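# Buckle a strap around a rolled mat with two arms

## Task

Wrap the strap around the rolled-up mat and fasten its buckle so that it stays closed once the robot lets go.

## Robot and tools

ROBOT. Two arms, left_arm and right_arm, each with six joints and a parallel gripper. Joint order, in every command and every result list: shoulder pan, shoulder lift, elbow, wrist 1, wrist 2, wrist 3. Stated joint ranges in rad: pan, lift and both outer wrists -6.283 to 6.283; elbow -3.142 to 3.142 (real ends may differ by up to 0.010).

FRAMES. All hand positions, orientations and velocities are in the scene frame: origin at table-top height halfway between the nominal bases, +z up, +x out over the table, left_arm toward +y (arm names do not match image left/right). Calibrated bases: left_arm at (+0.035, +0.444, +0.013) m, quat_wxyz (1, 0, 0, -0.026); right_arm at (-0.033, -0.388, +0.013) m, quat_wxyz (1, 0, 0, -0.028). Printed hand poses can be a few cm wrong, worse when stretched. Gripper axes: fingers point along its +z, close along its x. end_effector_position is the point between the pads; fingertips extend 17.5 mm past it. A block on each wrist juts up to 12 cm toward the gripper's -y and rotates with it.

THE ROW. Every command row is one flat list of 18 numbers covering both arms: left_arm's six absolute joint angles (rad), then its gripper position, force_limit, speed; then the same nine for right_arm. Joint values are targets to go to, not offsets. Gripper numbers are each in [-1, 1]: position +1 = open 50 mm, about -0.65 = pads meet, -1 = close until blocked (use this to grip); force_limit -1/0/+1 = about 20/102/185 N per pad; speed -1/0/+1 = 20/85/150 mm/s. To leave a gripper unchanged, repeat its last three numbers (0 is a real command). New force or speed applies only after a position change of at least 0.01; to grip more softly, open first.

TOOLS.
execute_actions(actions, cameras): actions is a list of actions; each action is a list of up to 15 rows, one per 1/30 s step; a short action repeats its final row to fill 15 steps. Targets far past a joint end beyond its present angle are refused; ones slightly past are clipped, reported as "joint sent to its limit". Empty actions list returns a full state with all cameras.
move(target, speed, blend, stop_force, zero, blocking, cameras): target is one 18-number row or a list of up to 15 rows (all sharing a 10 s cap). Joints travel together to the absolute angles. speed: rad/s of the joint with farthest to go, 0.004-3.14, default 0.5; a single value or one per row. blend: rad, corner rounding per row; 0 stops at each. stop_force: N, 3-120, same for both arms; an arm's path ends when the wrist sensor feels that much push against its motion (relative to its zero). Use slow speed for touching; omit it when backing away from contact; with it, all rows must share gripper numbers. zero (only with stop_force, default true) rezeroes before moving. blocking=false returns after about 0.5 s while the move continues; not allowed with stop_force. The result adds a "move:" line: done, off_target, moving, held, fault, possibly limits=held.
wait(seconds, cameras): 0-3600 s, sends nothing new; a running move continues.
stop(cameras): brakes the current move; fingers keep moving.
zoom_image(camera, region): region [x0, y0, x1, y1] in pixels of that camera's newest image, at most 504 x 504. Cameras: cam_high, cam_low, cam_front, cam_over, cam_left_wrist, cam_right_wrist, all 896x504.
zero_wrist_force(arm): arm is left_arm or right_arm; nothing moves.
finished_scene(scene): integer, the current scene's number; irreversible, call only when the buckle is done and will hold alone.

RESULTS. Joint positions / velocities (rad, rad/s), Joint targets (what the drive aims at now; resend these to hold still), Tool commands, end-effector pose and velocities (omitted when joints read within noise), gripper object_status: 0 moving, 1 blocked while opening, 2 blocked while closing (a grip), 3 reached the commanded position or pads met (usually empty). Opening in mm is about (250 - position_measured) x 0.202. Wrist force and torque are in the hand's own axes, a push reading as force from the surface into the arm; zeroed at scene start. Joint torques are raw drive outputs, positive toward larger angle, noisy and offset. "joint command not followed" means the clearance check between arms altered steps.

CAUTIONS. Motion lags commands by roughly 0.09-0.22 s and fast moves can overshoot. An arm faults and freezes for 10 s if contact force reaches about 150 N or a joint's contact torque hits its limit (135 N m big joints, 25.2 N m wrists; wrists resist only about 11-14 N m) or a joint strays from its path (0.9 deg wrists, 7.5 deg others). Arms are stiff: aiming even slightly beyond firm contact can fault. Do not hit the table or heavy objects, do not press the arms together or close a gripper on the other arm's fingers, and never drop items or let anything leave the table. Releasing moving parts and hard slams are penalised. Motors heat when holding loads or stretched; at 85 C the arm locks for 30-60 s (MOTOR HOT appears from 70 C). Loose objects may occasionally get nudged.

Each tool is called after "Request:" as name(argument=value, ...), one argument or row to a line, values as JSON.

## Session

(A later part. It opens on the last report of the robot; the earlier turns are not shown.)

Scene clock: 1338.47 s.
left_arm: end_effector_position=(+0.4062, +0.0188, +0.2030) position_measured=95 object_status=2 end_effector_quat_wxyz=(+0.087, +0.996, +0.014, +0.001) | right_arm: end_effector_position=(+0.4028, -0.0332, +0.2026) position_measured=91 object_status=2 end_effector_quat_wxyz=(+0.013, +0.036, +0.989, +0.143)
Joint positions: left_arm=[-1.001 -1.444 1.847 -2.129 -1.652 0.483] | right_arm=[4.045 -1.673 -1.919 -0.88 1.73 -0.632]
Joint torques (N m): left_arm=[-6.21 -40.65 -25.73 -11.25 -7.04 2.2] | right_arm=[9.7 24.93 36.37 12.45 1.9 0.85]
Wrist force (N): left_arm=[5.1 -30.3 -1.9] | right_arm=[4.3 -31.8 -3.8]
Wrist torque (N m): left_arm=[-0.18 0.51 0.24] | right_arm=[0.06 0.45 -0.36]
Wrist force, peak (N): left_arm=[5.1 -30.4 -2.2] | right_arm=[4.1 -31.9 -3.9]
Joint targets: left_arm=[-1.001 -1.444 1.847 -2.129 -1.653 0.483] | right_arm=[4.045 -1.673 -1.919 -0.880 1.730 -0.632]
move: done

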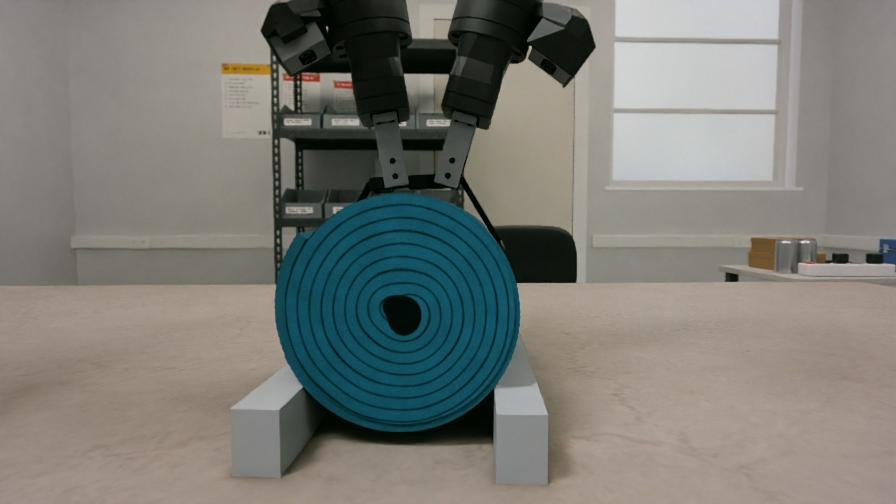

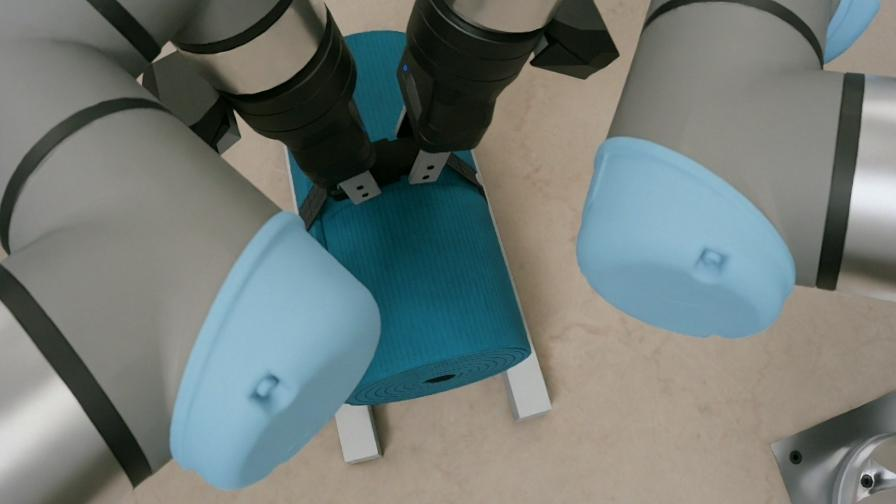

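Request:
move(
  target=[-1.0050,-1.4398,1.8430,-2.1291,-1.6515,0.4795,-1,1,-1,4.0454,-1.6734,-1.9185,-0.8797,1.7304,-0.6320,-1,0.9,-1],
  speed=0.015,
  stop_force=35,
  cameras=["cam_front", "cam_left_wrist", "cam_right_wrist", "cam_low"],
)

Request:
zoom_image(
  camera="cam_front",
  region=[375, 160, 445, 205],
)

Request:
zoom_image(
  camera="cam_left_wrist",
  region=[350, 170, 610, 350],
)

Request:
zoom_image(
  camera="cam_right_wrist",
  region=[350, 170, 610, 350],
)

Scene clock: 1344.60 s.
left_arm: end_effector_position=(+0.4058, +0.0158, +0.2029) position_measured=95 object_status=2 end_effector_quat_wxyz=(+0.087, +0.996, +0.014, +0.002) | right_arm: end_effector_position=(+0.4028, -0.0332, +0.2026) position_measured=91 object_status=2 end_effector_quat_wxyz=(+0.013, +0.036, +0.989, +0.143)
Joint positions: left_arm=[-1.005 -1.44 1.843 -2.129 -1.651 0.479] | right_arm=[4.045 -1.673 -1.918 -0.88 1.73 -0.632]
Joint torques (N m): left_arm=[-29.96 -36.63 -45.21 -17.82 -9.87 1.02] | right_arm=[19.97 35.53 43.33 17.04 11.25 0.92]
Wrist force (N): left_arm=[2.3 -58.6 -6.8] | right_arm=[-1.5 -57.1 -11.5]
Wrist torque (N m): left_arm=[0.08 0.49 0.07] | right_arm=[0.69 0.26 -0.02]
Wrist force, peak (N): left_arm=[2.3 -58.6 -6.8] | right_arm=[-1.5 -57.1 -11.5]
Joint targets: left_arm=[-1.005 -1.440 1.843 -2.129 -1.651 0.480] | right_arm=[4.045 -1.673 -1.919 -0.880 1.730 -0.632]
move: done
Images, in order (width x height): cam_low 896x504, cam_front 896x504, cam_left_wrist 896x504, cam_right_wrist 896x504.

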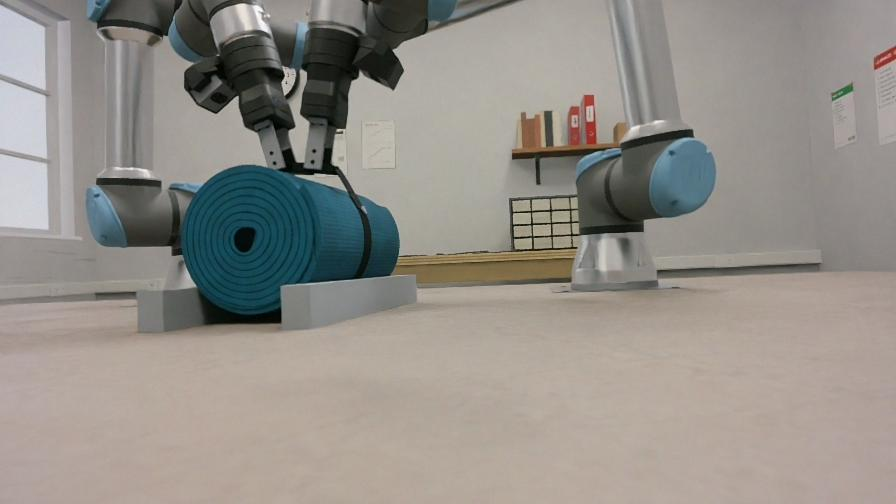

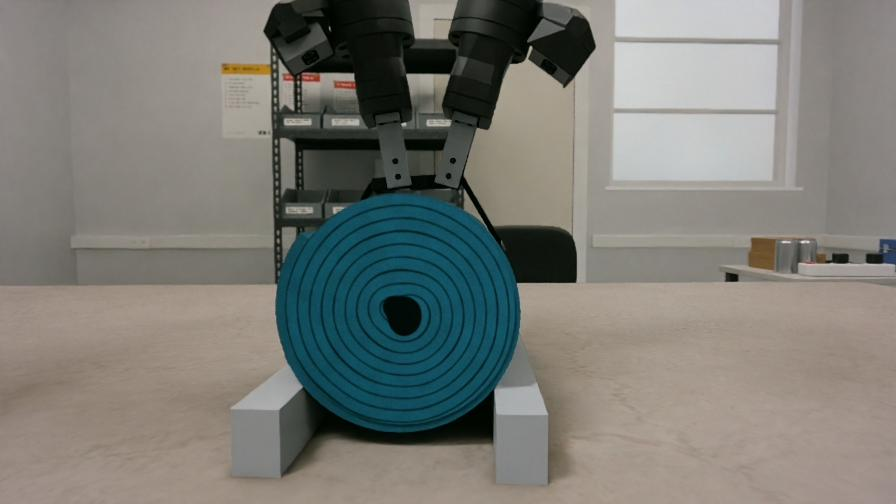

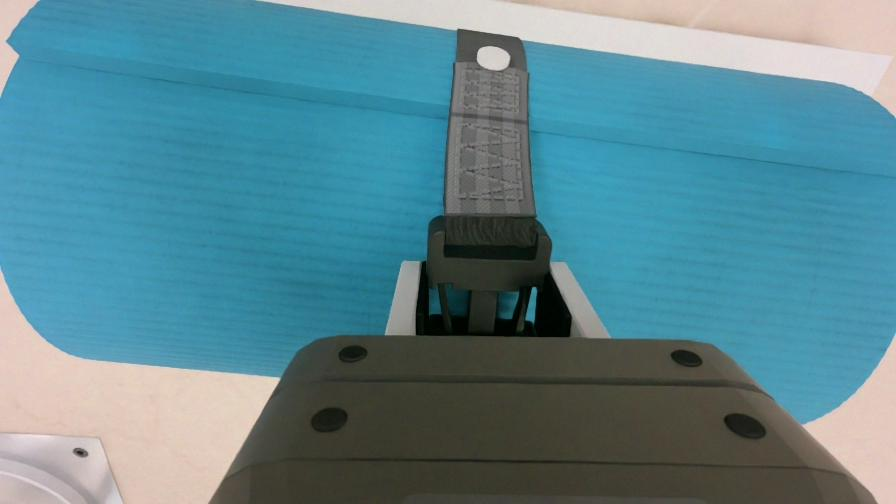

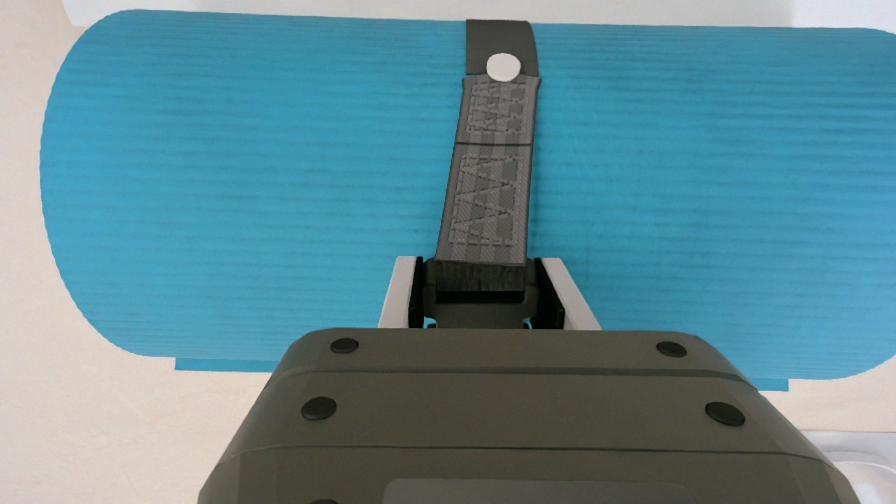

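Scaled by 7.200.

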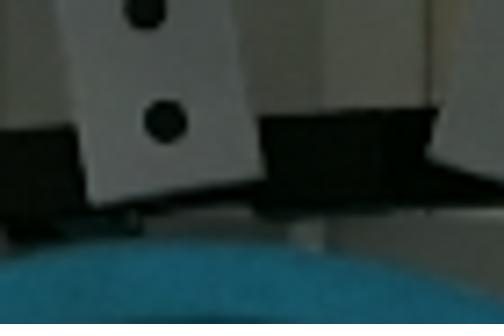

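Scaled by 1.938.

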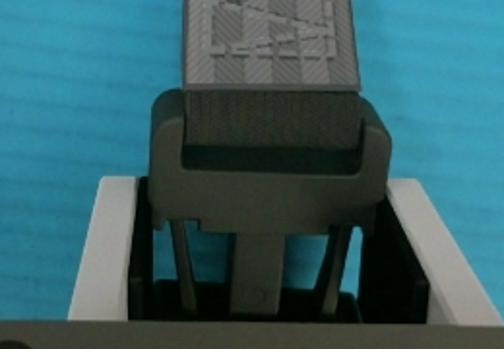

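Scaled by 1.938.

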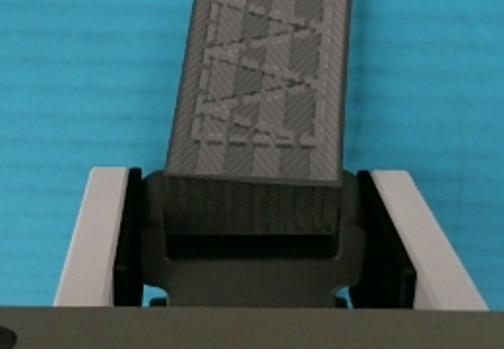

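Request:
move(
  target=[-1.0128,-1.4314,1.8342,-2.1297,-1.6491,0.4717,-1,1,-1,4.0454,-1.6734,-1.9185,-0.8797,1.7304,-0.6320,-1,0.9,-1],
  speed=0.015,
  stop_force=30,
  cameras=["cam_front", "cam_left_wrist"],
)

Request:
zoom_image(
  camera="cam_front",
  region=[375, 160, 445, 205],
)

Request:
zoom_image(
  camera="cam_left_wrist",
  region=[350, 170, 610, 350],
)

Scene clock: 1351.40 s.
left_arm: end_effector_position=(+0.4037, +0.0120, +0.2013) position_measured=95 object_status=2 end_effector_quat_wxyz=(+0.083, +0.996, +0.014, +0.000) | right_arm: end_effector_position=(+0.4010, -0.0353, +0.2007) position_measured=91 object_status=2 end_effector_quat_wxyz=(+0.010, +0.036, +0.990, +0.138)
Joint positions: left_arm=[-1.013 -1.431 1.834 -2.12 -1.649 0.472] | right_arm=[4.045 -1.673 -1.919 -0.892 1.73 -0.632]
Joint torques (N m): left_arm=[-24.88 -43.08 -43.79 -17.78 -11.36 2.38] | right_arm=[28.71 32.21 59.44 17.94 11.2 0.87]
Wrist force (N): left_arm=[10.8 -78.1 -5.4] | right_arm=[3.7 -73.3 -21.4]
Wrist torque (N m): left_arm=[0.37 0.42 -0.16] | right_arm=[0.91 0.22 -0.17]
Wrist force, peak (N): left_arm=[9.0 -79.9 -6.0] | right_arm=[-0.9 -76.1 -20.0]
Joint targets: left_arm=[-1.013 -1.431 1.834 -2.130 -1.649 0.472] | right_arm=[4.045 -1.673 -1.919 -0.880 1.730 -0.632]
move: done

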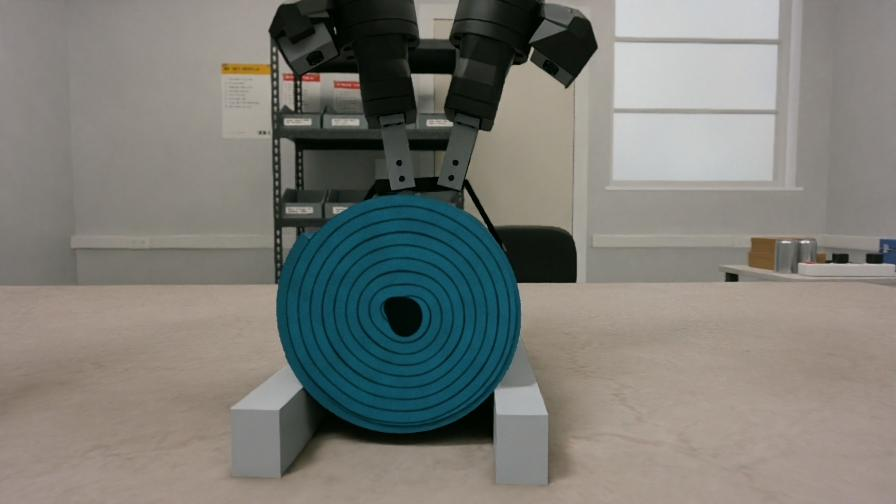

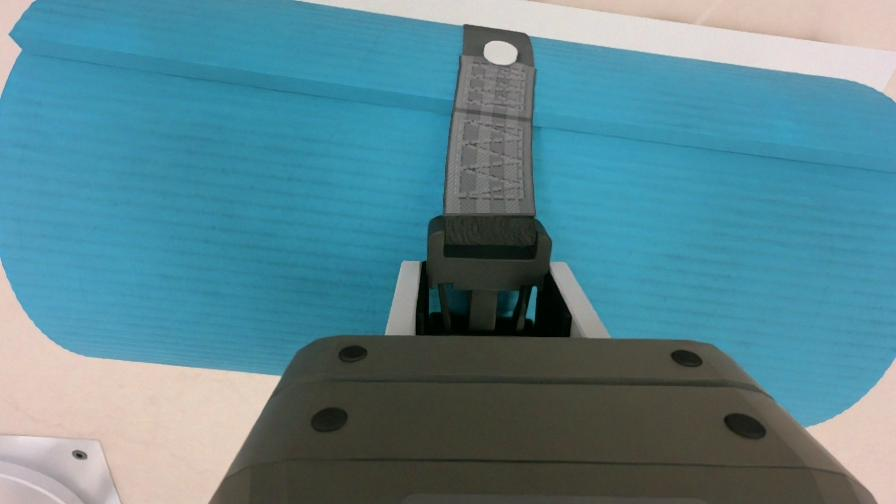

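Scaled by 7.200.

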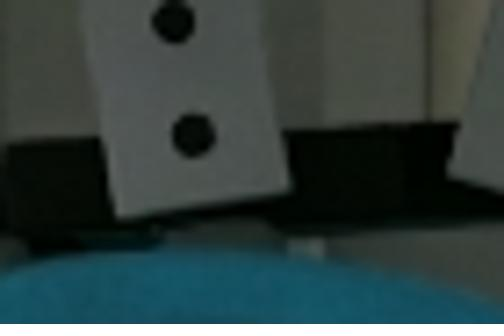

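Scaled by 1.938.

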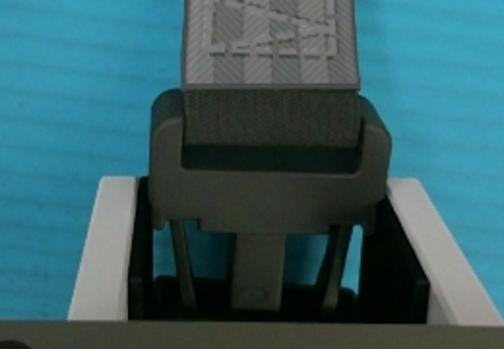

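Request:
move(
  target=[-1.0012,-1.4440,1.8474,-2.1287,-1.6525,0.4833,-1,1,-1,4.0454,-1.6734,-1.9185,-0.8797,1.7304,-0.6320,-1,0.9,-1],
  speed=0.015,
  cameras=["cam_left_wrist"],
)

Request:
zoom_image(
  camera="cam_left_wrist",
  region=[350, 170, 610, 350],
)

Scene clock: 1364.37 s.
left_arm: end_effector_position=(+0.4062, +0.0187, +0.2032) position_measured=95 object_status=2 end_effector_quat_wxyz=(+0.087, +0.996, +0.014, +0.001) | right_arm: end_effector_position=(+0.4027, -0.0330, +0.2027) position_measured=91 object_status=2 end_effector_quat_wxyz=(+0.013, +0.036, +0.989, +0.143)
Joint positions: left_arm=[-1.001 -1.444 1.847 -2.129 -1.653 0.483] | right_arm=[4.046 -1.673 -1.918 -0.879 1.731 -0.632]
Joint torques (N m): left_arm=[11.4 -32.04 -17.73 0.89 2.53 1.96] | right_arm=[-2.62 23.9 30.73 2.19 -0.45 0.78]
Wrist force (N): left_arm=[-4.7 8.8 2.3] | right_arm=[-1.3 5.6 9.3]
Wrist torque (N m): left_arm=[-0.02 0.54 -0.48] | right_arm=[0.19 0.04 0.54]
Wrist force, peak (N): left_arm=[10.7 -78.1 -5.4] | right_arm=[3.8 -73.5 -21.5]
Joint targets: left_arm=[-1.001 -1.444 1.847 -2.129 -1.653 0.483] | right_arm=[4.045 -1.673 -1.919 -0.880 1.730 -0.632]
move: done

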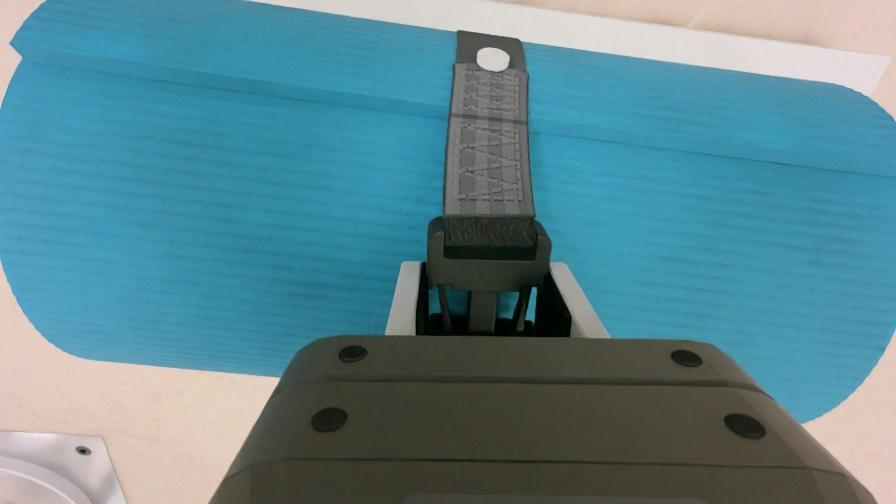

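Scaled by 1.938.

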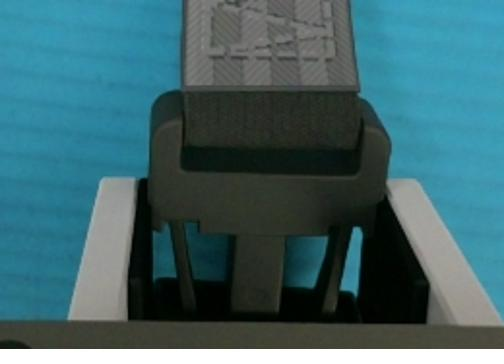

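Request:
execute_actions(
  actions=[
    [[-1.0012,-1.4440,1.8474,-2.1287,-1.6525,0.4833,0.6,-1,-1,4.0454,-1.6734,-1.9185,-0.8797,1.7304,-0.6320,-1,0.9,-1]],
    [[-1.0012,-1.4440,1.8474,-2.1287,-1.6525,0.4833,0.6,-1,-1,4.0454,-1.6734,-1.9185,-0.8797,1.7304,-0.6320,-1,0.9,-1]],
  ],
  cameras=["cam_front", "cam_left_wrist"],
)

Request:
zoom_image(
  camera="cam_left_wrist",
  region=[350, 170, 610, 350],
)

Request:
zoom_image(
  camera="cam_front",
  region=[360, 150, 470, 212],
)

Scene clock: 1370.27 s.
left_arm: end_effector_position=(+0.4062, +0.0188, +0.2030) position_measured=63 object_status=3 end_effector_quat_wxyz=(+0.087, +0.996, +0.014, +0.001) | right_arm: end_effector_position=(+0.4028, -0.0332, +0.2026) position_measured=91 object_status=2 end_effector_quat_wxyz=(+0.013, +0.036, +0.989, +0.143)
Joint positions: left_arm=[-1.001 -1.444 1.847 -2.129 -1.653 0.483] | right_arm=[4.045 -1.673 -1.919 -0.88 1.73 -0.632]
Joint torques (N m): left_arm=[-5.8 -26.79 -19.78 -5.69 -1.71 -1.91] | right_arm=[5.35 40.65 36.98 7.11 3.58 0.82]
Wrist force (N): left_arm=[-2.5 0.4 -0.6] | right_arm=[4.0 -7.0 8.6]
Wrist torque (N m): left_arm=[0.14 0.39 -0.10] | right_arm=[-0.24 -0.50 -0.08]
Wrist force, peak (N): left_arm=[-5.3 14.4 2.5] | right_arm=[-1.5 11.1 11.3]
Joint targets: left_arm=[-1.001 -1.444 1.847 -2.129 -1.653 0.483] | right_arm=[4.045 -1.673 -1.919 -0.880 1.730 -0.632]

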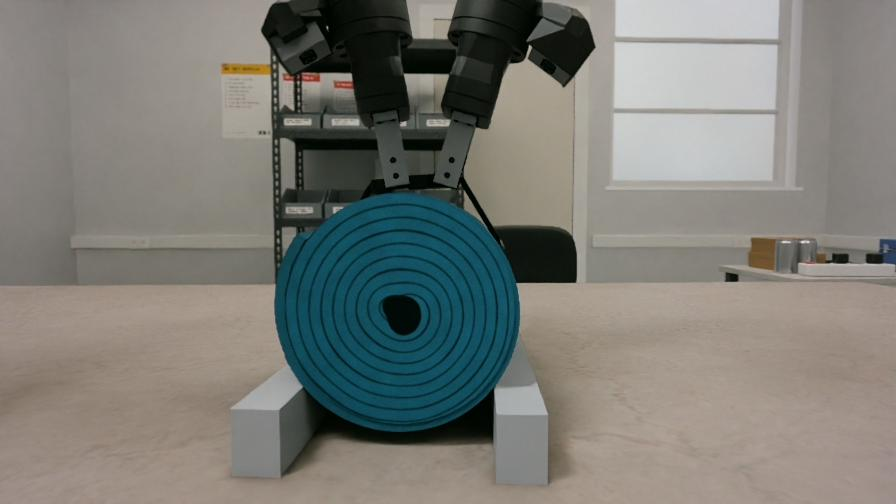

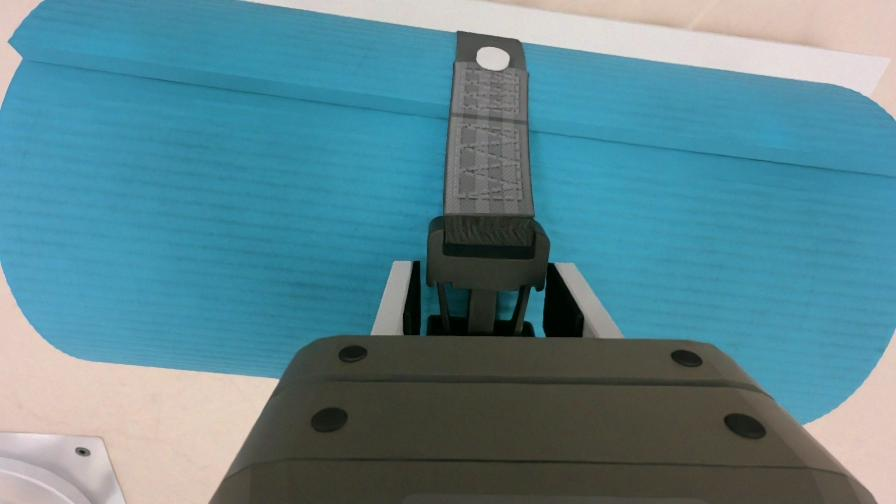

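Scaled by 1.938.

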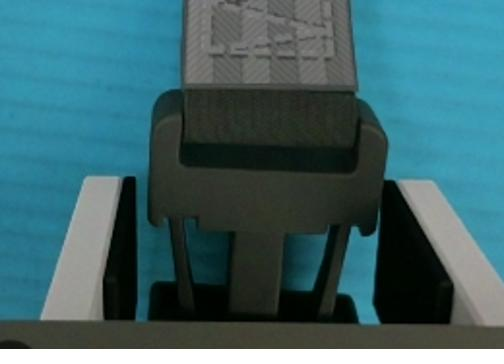

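Scaled by 4.582.

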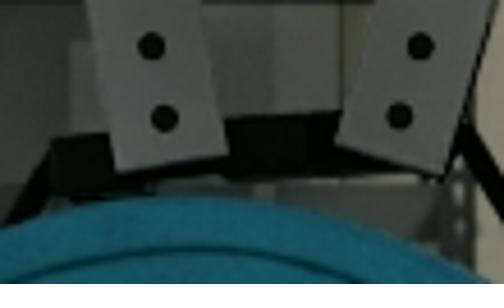

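Request:
move(
  target=[-0.9870,-1.4608,1.8658,-2.1289,-1.6549,0.4980,0.6,-1,-1,4.0454,-1.6734,-1.9185,-0.8797,1.7304,-0.6320,-1,0.9,-1],
  speed=0.02,
  stop_force=8,
  cameras=["cam_front", "cam_left_wrist"],
)

Request:
zoom_image(
  camera="cam_left_wrist",
  region=[350, 170, 610, 350],
)

Request:
zoom_image(
  camera="cam_front",
  region=[360, 150, 470, 212],
)

Scene clock: 1380.57 s.
left_arm: end_effector_position=(+0.4078, +0.0304, +0.2031) position_measured=63 object_status=3 end_effector_quat_wxyz=(+0.087, +0.996, +0.014, +0.001) | right_arm: end_effector_position=(+0.4028, -0.0332, +0.2026) position_measured=91 object_status=2 end_effector_quat_wxyz=(+0.013, +0.036, +0.989, +0.143)
Joint positions: left_arm=[-0.987 -1.461 1.866 -2.129 -1.655 0.498] | right_arm=[4.045 -1.673 -1.918 -0.88 1.73 -0.632]
Joint torques (N m): left_arm=[-7.5 -22.79 -31.01 -5.47 0.11 -2.3] | right_arm=[5.19 42.11 37.98 6.94 3.62 0.85]
Wrist force (N): left_arm=[-2.7 0.1 -0.4] | right_arm=[4.0 -7.0 8.7]
Wrist torque (N m): left_arm=[0.10 0.40 -0.10] | right_arm=[-0.24 -0.53 -0.07]
Wrist force, peak (N): left_arm=[-2.9 0.3 -0.7] | right_arm=[4.3 -7.2 8.9]
Joint targets: left_arm=[-0.987 -1.461 1.866 -2.129 -1.655 0.498] | right_arm=[4.045 -1.673 -1.919 -0.880 1.730 -0.632]
move: done

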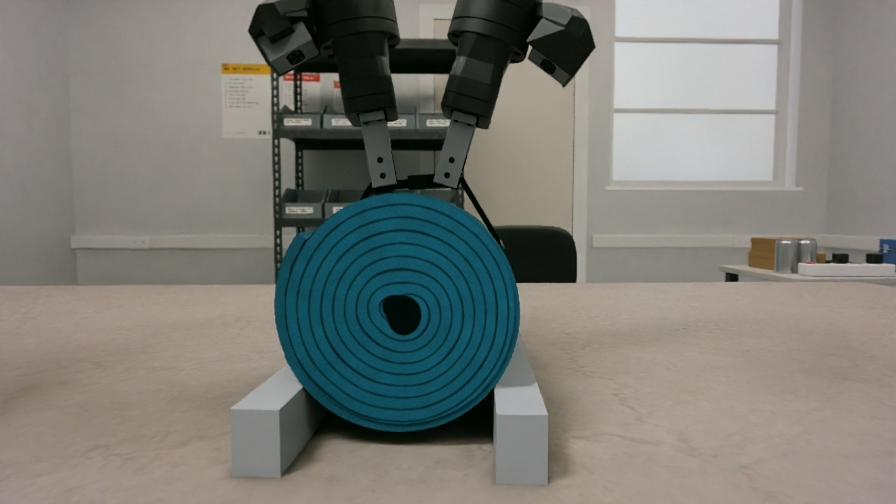

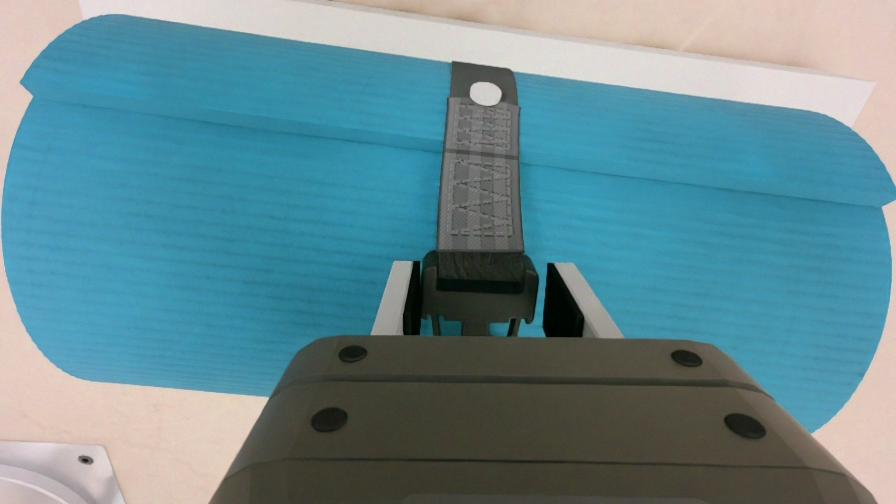

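Scaled by 1.938.

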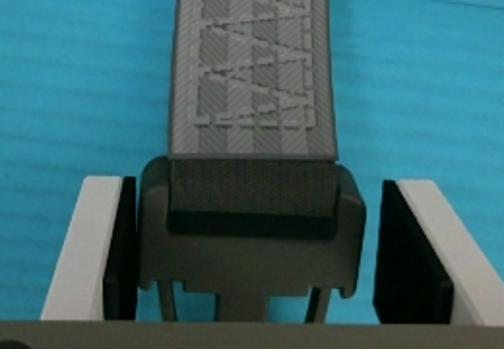

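Scaled by 4.582.

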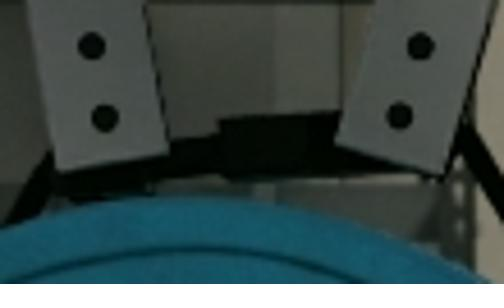

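Request:
move(
  target=[-0.9870,-1.4541,1.8752,-2.1451,-1.6549,0.4980,0.6,-1,-1,4.0454,-1.6734,-1.9185,-0.8797,1.7304,-0.6320,-1,0.9,-1],
  speed=0.03,
  stop_force=10,
)

Request:
execute_actions(
  actions=[
    [[-0.9870,-1.4541,1.8752,-2.1451,-1.6549,0.4980,-1,1,-1,4.0454,-1.6734,-1.9185,-0.8797,1.7304,-0.6320,-1,0.9,-1]],
    [[-0.9870,-1.4541,1.8752,-2.1451,-1.6549,0.4980,-1,1,-1,4.0454,-1.6734,-1.9185,-0.8797,1.7304,-0.6320,-1,0.9,-1]],
  ],
  cameras=["cam_front", "cam_left_wrist"],
)

Request:
zoom_image(
  camera="cam_front",
  region=[360, 150, 470, 212],
)

Request:
zoom_image(
  camera="cam_left_wrist",
  region=[350, 170, 610, 350],
)

Scene clock: 1389.63 s.
left_arm: end_effector_position=(+0.4080, +0.0302, +0.1970) position_measured=63 object_status=3 end_effector_quat_wxyz=(+0.087, +0.996, +0.014, +0.001) | right_arm: end_effector_position=(+0.4028, -0.0332, +0.2026) position_measured=91 object_status=2 end_effector_quat_wxyz=(+0.013, +0.036, +0.989, +0.143)
Joint positions: left_arm=[-0.987 -1.454 1.875 -2.145 -1.655 0.498] | right_arm=[4.045 -1.673 -1.918 -0.88 1.73 -0.632]
Joint torques (N m): left_arm=[-3.17 -36.59 -30.59 -1.09 1.3 -2.18] | right_arm=[5.07 42.04 37.75 6.75 3.58 0.7]
Wrist force (N): left_arm=[-4.4 0.1 -1.5] | right_arm=[2.2 -7.5 9.7]
Wrist torque (N m): left_arm=[0.11 0.35 -0.09] | right_arm=[-0.21 -0.59 0.00]
Wrist force, peak (N): left_arm=[-5.0 0.6 -1.5] | right_arm=[2.2 -7.5 10.0]
Joint targets: left_arm=[-0.987 -1.454 1.875 -2.145 -1.655 0.498] | right_arm=[4.045 -1.673 -1.919 -0.880 1.730 -0.632]
move: done

Scene clock: 1390.83 s.
left_arm: end_effector_position=(+0.4080, +0.0302, +0.1970) position_measured=90 object_status=2 end_effector_quat_wxyz=(+0.087, +0.996, +0.014, +0.001) | right_arm: end_effector_position=(+0.4028, -0.0332, +0.2026) position_measured=91 object_status=2 end_effector_quat_wxyz=(+0.013, +0.036, +0.989, +0.143)
Joint positions: left_arm=[-0.987 -1.454 1.875 -2.145 -1.655 0.498] | right_arm=[4.045 -1.673 -1.918 -0.88 1.73 -0.632]
Joint torques (N m): left_arm=[-2.38 -37.05 -31.3 -6.7 1.32 -2.44] | right_arm=[5.67 41.92 34.43 5.04 3.64 0.69]
Wrist force (N): left_arm=[-10.5 -3.1 -1.3] | right_arm=[-3.5 -9.5 8.1]
Wrist torque (N m): left_arm=[0.11 0.38 0.21] | right_arm=[-0.22 -0.63 0.03]
Wrist force, peak (N): left_arm=[-10.5 -3.2 -1.2] | right_arm=[-3.5 -9.9 8.3]
Joint targets: left_arm=[-0.987 -1.454 1.875 -2.145 -1.655 0.498] | right_arm=[4.045 -1.673 -1.919 -0.880 1.730 -0.632]

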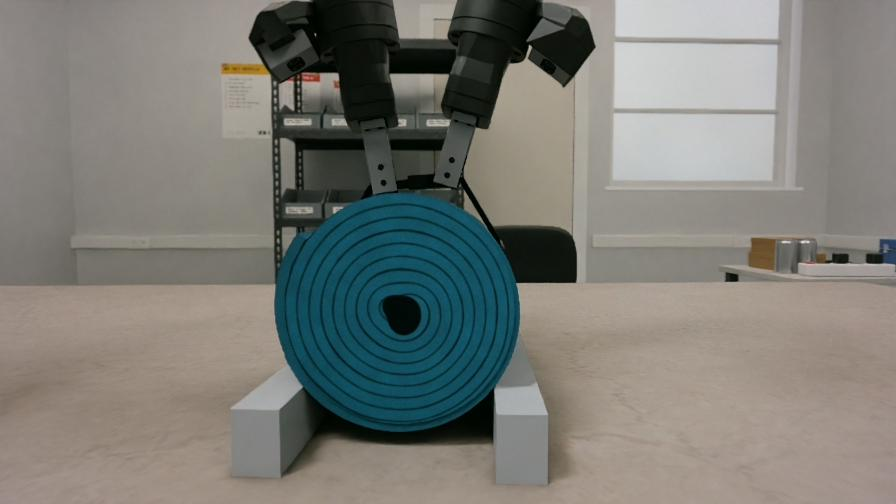

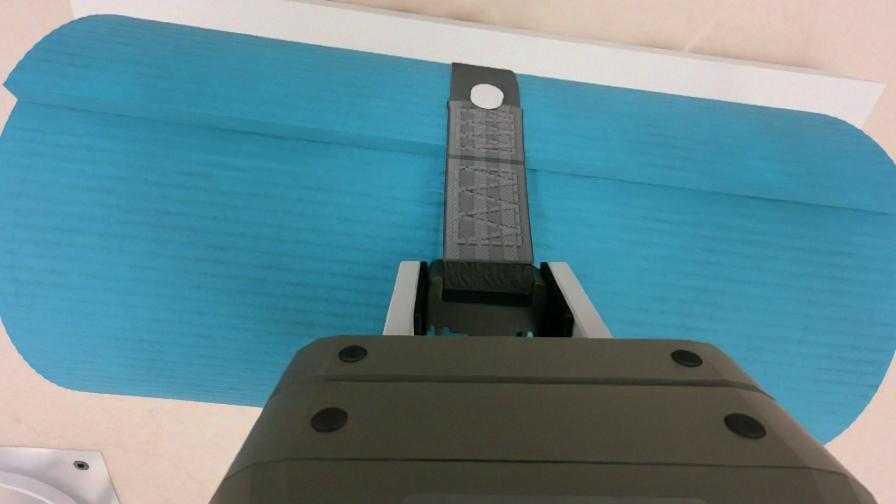

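Scaled by 4.582.

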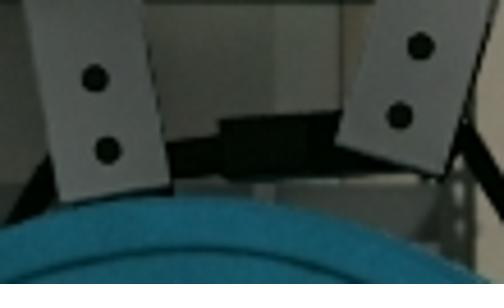

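Scaled by 1.938.

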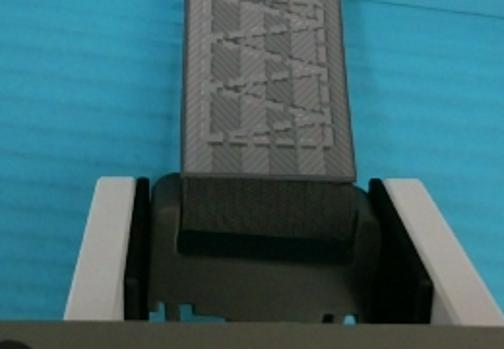

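Request:
move(
  target=[-0.9974,-1.4429,1.8634,-2.1459,-1.6519,0.4876,-1,1,-1,4.0454,-1.6734,-1.9185,-0.8797,1.7304,-0.6320,-1,0.9,-1],
  speed=0.015,
  stop_force=45,
  cameras=["cam_front", "cam_over"],
)

Request:
zoom_image(
  camera="cam_front",
  region=[360, 150, 470, 212],
)

Request:
zoom_image(
  camera="cam_over",
  region=[340, 130, 410, 200],
)

Scene clock: 1397.63 s.
left_arm: end_effector_position=(+0.4069, +0.0222, +0.1968) position_measured=90 object_status=2 end_effector_quat_wxyz=(+0.087, +0.996, +0.014, +0.002) | right_arm: end_effector_position=(+0.4028, -0.0332, +0.2026) position_measured=91 object_status=2 end_effector_quat_wxyz=(+0.013, +0.036, +0.989, +0.143)
Joint positions: left_arm=[-0.997 -1.443 1.863 -2.146 -1.652 0.488] | right_arm=[4.045 -1.673 -1.919 -0.88 1.73 -0.632]
Joint torques (N m): left_arm=[1.03 -35.46 -19.81 -7.46 -4.25 2.19] | right_arm=[5.58 41.93 36.84 11.66 3.56 0.67]
Wrist force (N): left_arm=[0.0 -18.6 -7.9] | right_arm=[4.9 -26.2 10.0]
Wrist torque (N m): left_arm=[-0.09 0.38 0.01] | right_arm=[0.04 -0.51 -0.15]
Wrist force, peak (N): left_arm=[0.0 -19.5 -7.9] | right_arm=[5.1 -27.1 9.9]
Joint targets: left_arm=[-0.997 -1.443 1.863 -2.146 -1.652 0.488] | right_arm=[4.045 -1.673 -1.919 -0.880 1.730 -0.632]
move: done

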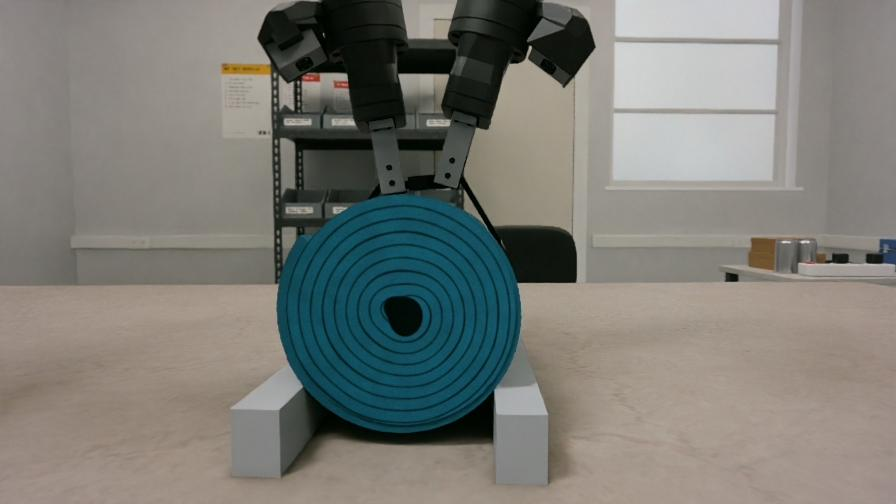

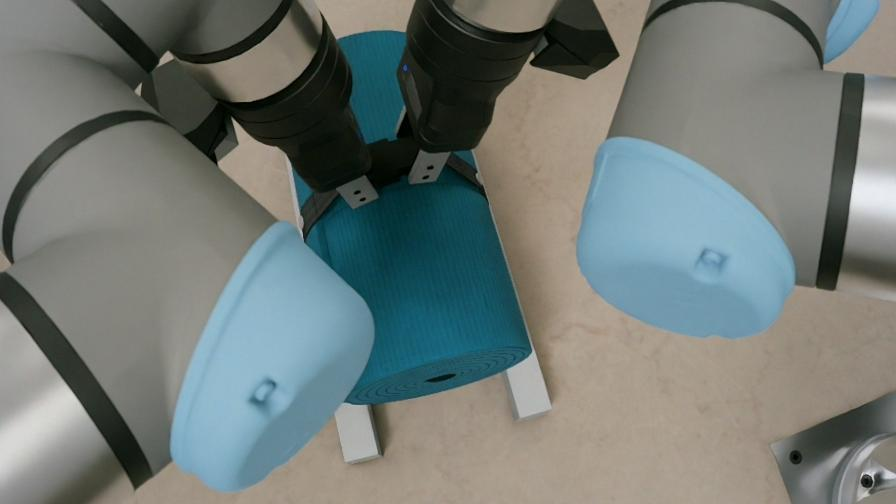

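Scaled by 4.582.

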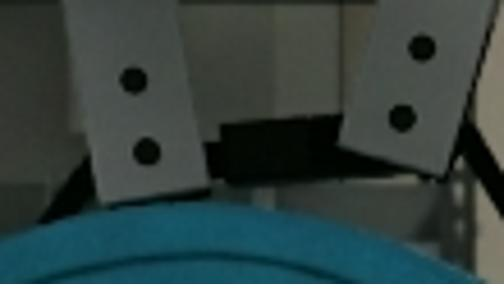

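Scaled by 7.200.

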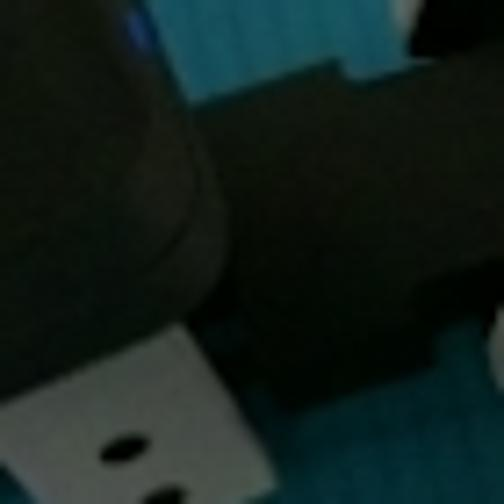

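Request:
move(
  target=[-1.0043,-1.4354,1.8553,-2.1464,-1.6499,0.4806,-1,1,-1,4.0454,-1.6734,-1.9185,-0.8797,1.7304,-0.6320,-1,0.9,-1],
  speed=0.015,
  stop_force=45,
  cameras=["cam_front", "cam_over", "cam_right_wrist"],
)

Request:
zoom_image(
  camera="cam_front",
  region=[360, 150, 470, 212],
)

Request:
zoom_image(
  camera="cam_over",
  region=[340, 130, 410, 200],
)

Scene clock: 1403.67 s.
left_arm: end_effector_position=(+0.4062, +0.0168, +0.1967) position_measured=90 object_status=2 end_effector_quat_wxyz=(+0.087, +0.996, +0.014, +0.002) | right_arm: end_effector_position=(+0.4028, -0.0332, +0.2026) position_measured=91 object_status=2 end_effector_quat_wxyz=(+0.013, +0.036, +0.989, +0.143)
Joint positions: left_arm=[-1.004 -1.435 1.855 -2.146 -1.65 0.481] | right_arm=[4.045 -1.673 -1.919 -0.88 1.73 -0.632]
Joint torques (N m): left_arm=[-14.93 -32.69 -28.37 -13.4 -7.93 2.3] | right_arm=[20.08 41.41 44.43 16.55 9.56 0.63]
Wrist force (N): left_arm=[2.8 -42.8 -14.8] | right_arm=[5.2 -47.2 7.5]
Wrist torque (N m): left_arm=[-0.23 0.31 -0.07] | right_arm=[0.65 -0.61 -0.17]
Wrist force, peak (N): left_arm=[2.5 -42.9 -14.8] | right_arm=[5.1 -47.4 7.6]
Joint targets: left_arm=[-1.004 -1.435 1.855 -2.146 -1.650 0.481] | right_arm=[4.045 -1.673 -1.919 -0.880 1.730 -0.632]
move: done

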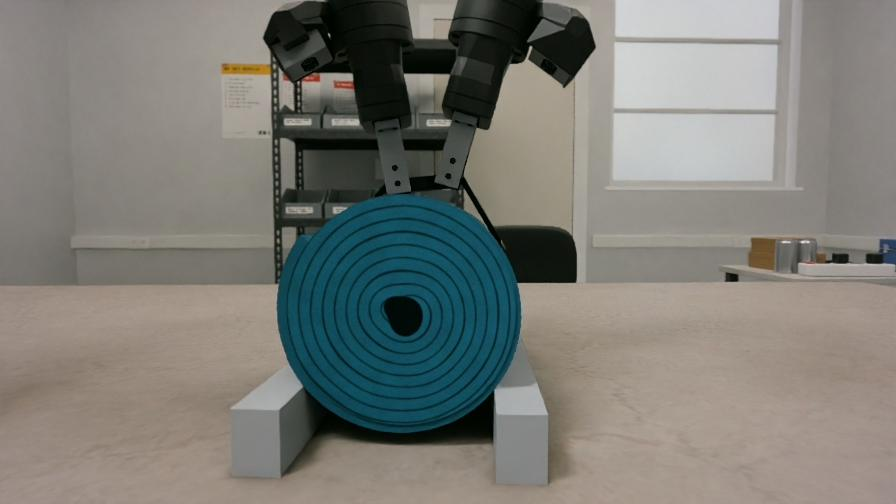

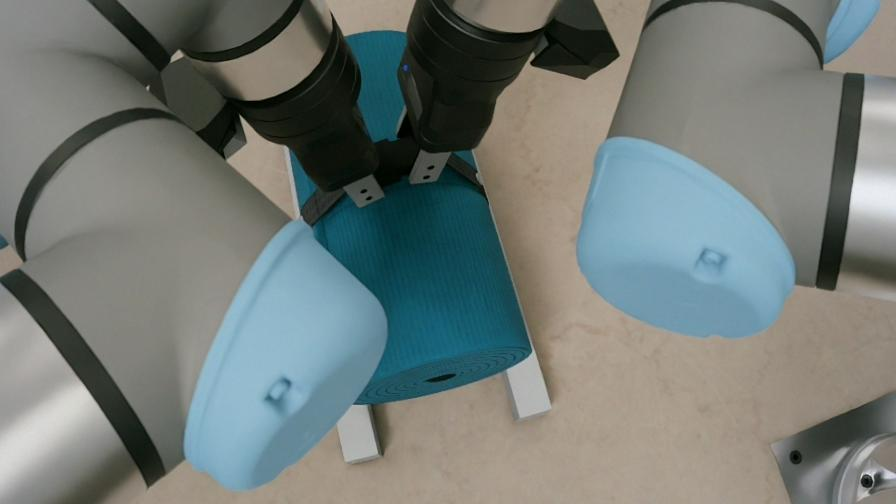

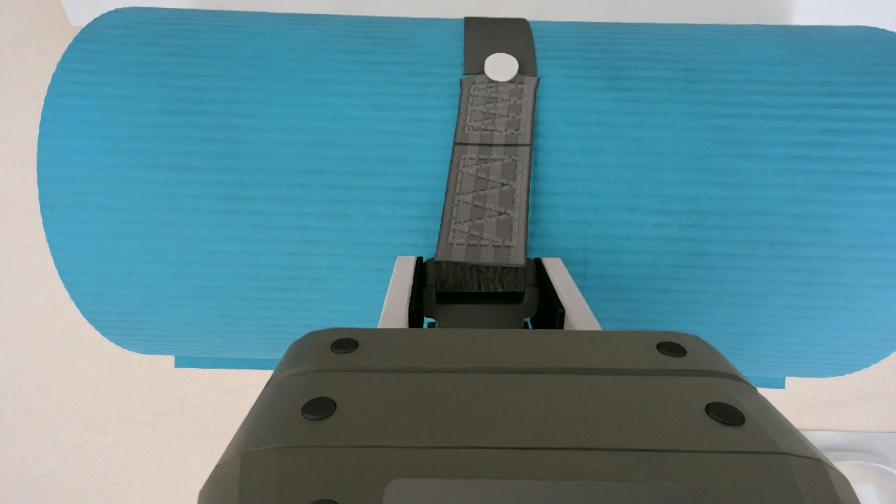

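Scaled by 4.582.

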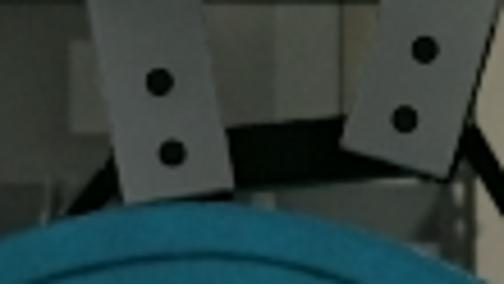

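Scaled by 7.200.

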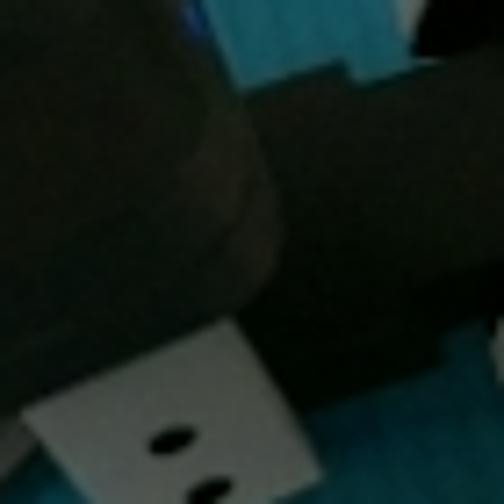

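Request:
move(
  target=[-1.0090,-1.4302,1.8500,-2.1467,-1.6485,0.4758,-1,1,-1,4.0454,-1.6734,-1.9185,-0.8797,1.7304,-0.6320,-1,0.9,-1],
  speed=0.015,
  stop_force=35,
)

Request:
move(
  target=[-0.9980,-1.4421,1.8625,-2.1460,-1.6518,0.4870,-1,1,-1,4.0454,-1.6734,-1.9185,-0.8797,1.7304,-0.6320,-1,0.9,-1],
  speed=0.015,
  cameras=["cam_front"],
)

Request:
zoom_image(
  camera="cam_front",
  region=[360, 150, 470, 212],
)

Scene clock: 1409.33 s.
left_arm: end_effector_position=(+0.4056, +0.0133, +0.1965) position_measured=90 object_status=2 end_effector_quat_wxyz=(+0.087, +0.996, +0.014, +0.003) | right_arm: end_effector_position=(+0.4028, -0.0332, +0.2026) position_measured=91 object_status=2 end_effector_quat_wxyz=(+0.013, +0.036, +0.989, +0.143)
Joint positions: left_arm=[-1.009 -1.43 1.85 -2.147 -1.648 0.476] | right_arm=[4.045 -1.673 -1.919 -0.88 1.73 -0.632]
Joint torques (N m): left_arm=[-32.53 -32 -36.38 -16.42 -11.54 1.58] | right_arm=[18.2 41.72 50.53 17.99 7.86 0.7]
Wrist force (N): left_arm=[9.2 -61.9 -17.5] | right_arm=[9.0 -64.7 1.0]
Wrist torque (N m): left_arm=[-0.14 0.30 -0.25] | right_arm=[0.98 -0.55 -0.21]
Wrist force, peak (N): left_arm=[9.2 -61.9 -17.5] | right_arm=[9.1 -64.9 1.2]
Joint targets: left_arm=[-1.009 -1.430 1.850 -2.147 -1.649 0.476] | right_arm=[4.045 -1.673 -1.919 -0.880 1.730 -0.632]
move: done

Scene clock: 1410.40 s.
left_arm: end_effector_position=(+0.4069, +0.0218, +0.1968) position_measured=90 object_status=2 end_effector_quat_wxyz=(+0.087, +0.996, +0.014, +0.002) | right_arm: end_effector_position=(+0.4028, -0.0332, +0.2026) position_measured=91 object_status=2 end_effector_quat_wxyz=(+0.013, +0.036, +0.989, +0.143)
Joint positions: left_arm=[-0.998 -1.442 1.863 -2.146 -1.652 0.487] | right_arm=[4.045 -1.673 -1.918 -0.88 1.73 -0.632]
Joint torques (N m): left_arm=[1.69 -29.72 -20.32 -3.74 -1 1.27] | right_arm=[-9.98 41.55 20.88 7.02 -1.9 0.63]
Wrist force (N): left_arm=[-1.6 7.3 -3.5] | right_arm=[4.0 -2.3 17.2]
Wrist torque (N m): left_arm=[0.10 0.40 -0.13] | right_arm=[-0.23 -0.18 -0.14]
Wrist force, peak (N): left_arm=[9.2 -61.8 -17.0] | right_arm=[8.9 -64.8 1.3]
Joint targets: left_arm=[-0.998 -1.442 1.863 -2.146 -1.652 0.487] | right_arm=[4.045 -1.673 -1.919 -0.880 1.730 -0.632]
move: done

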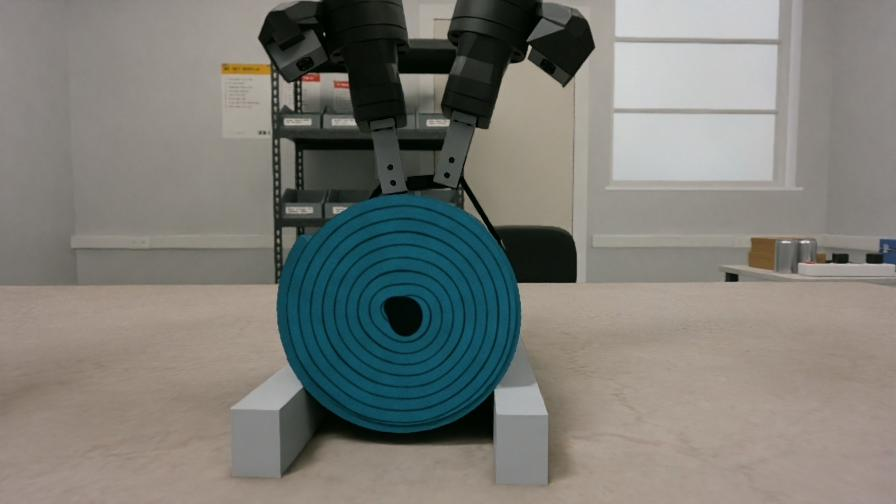

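Scaled by 4.582.

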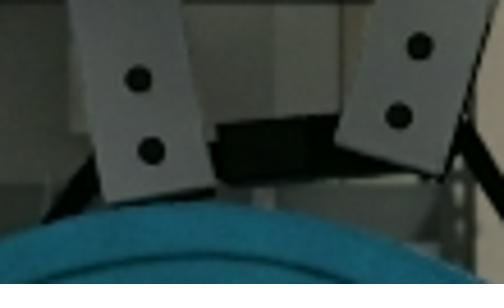

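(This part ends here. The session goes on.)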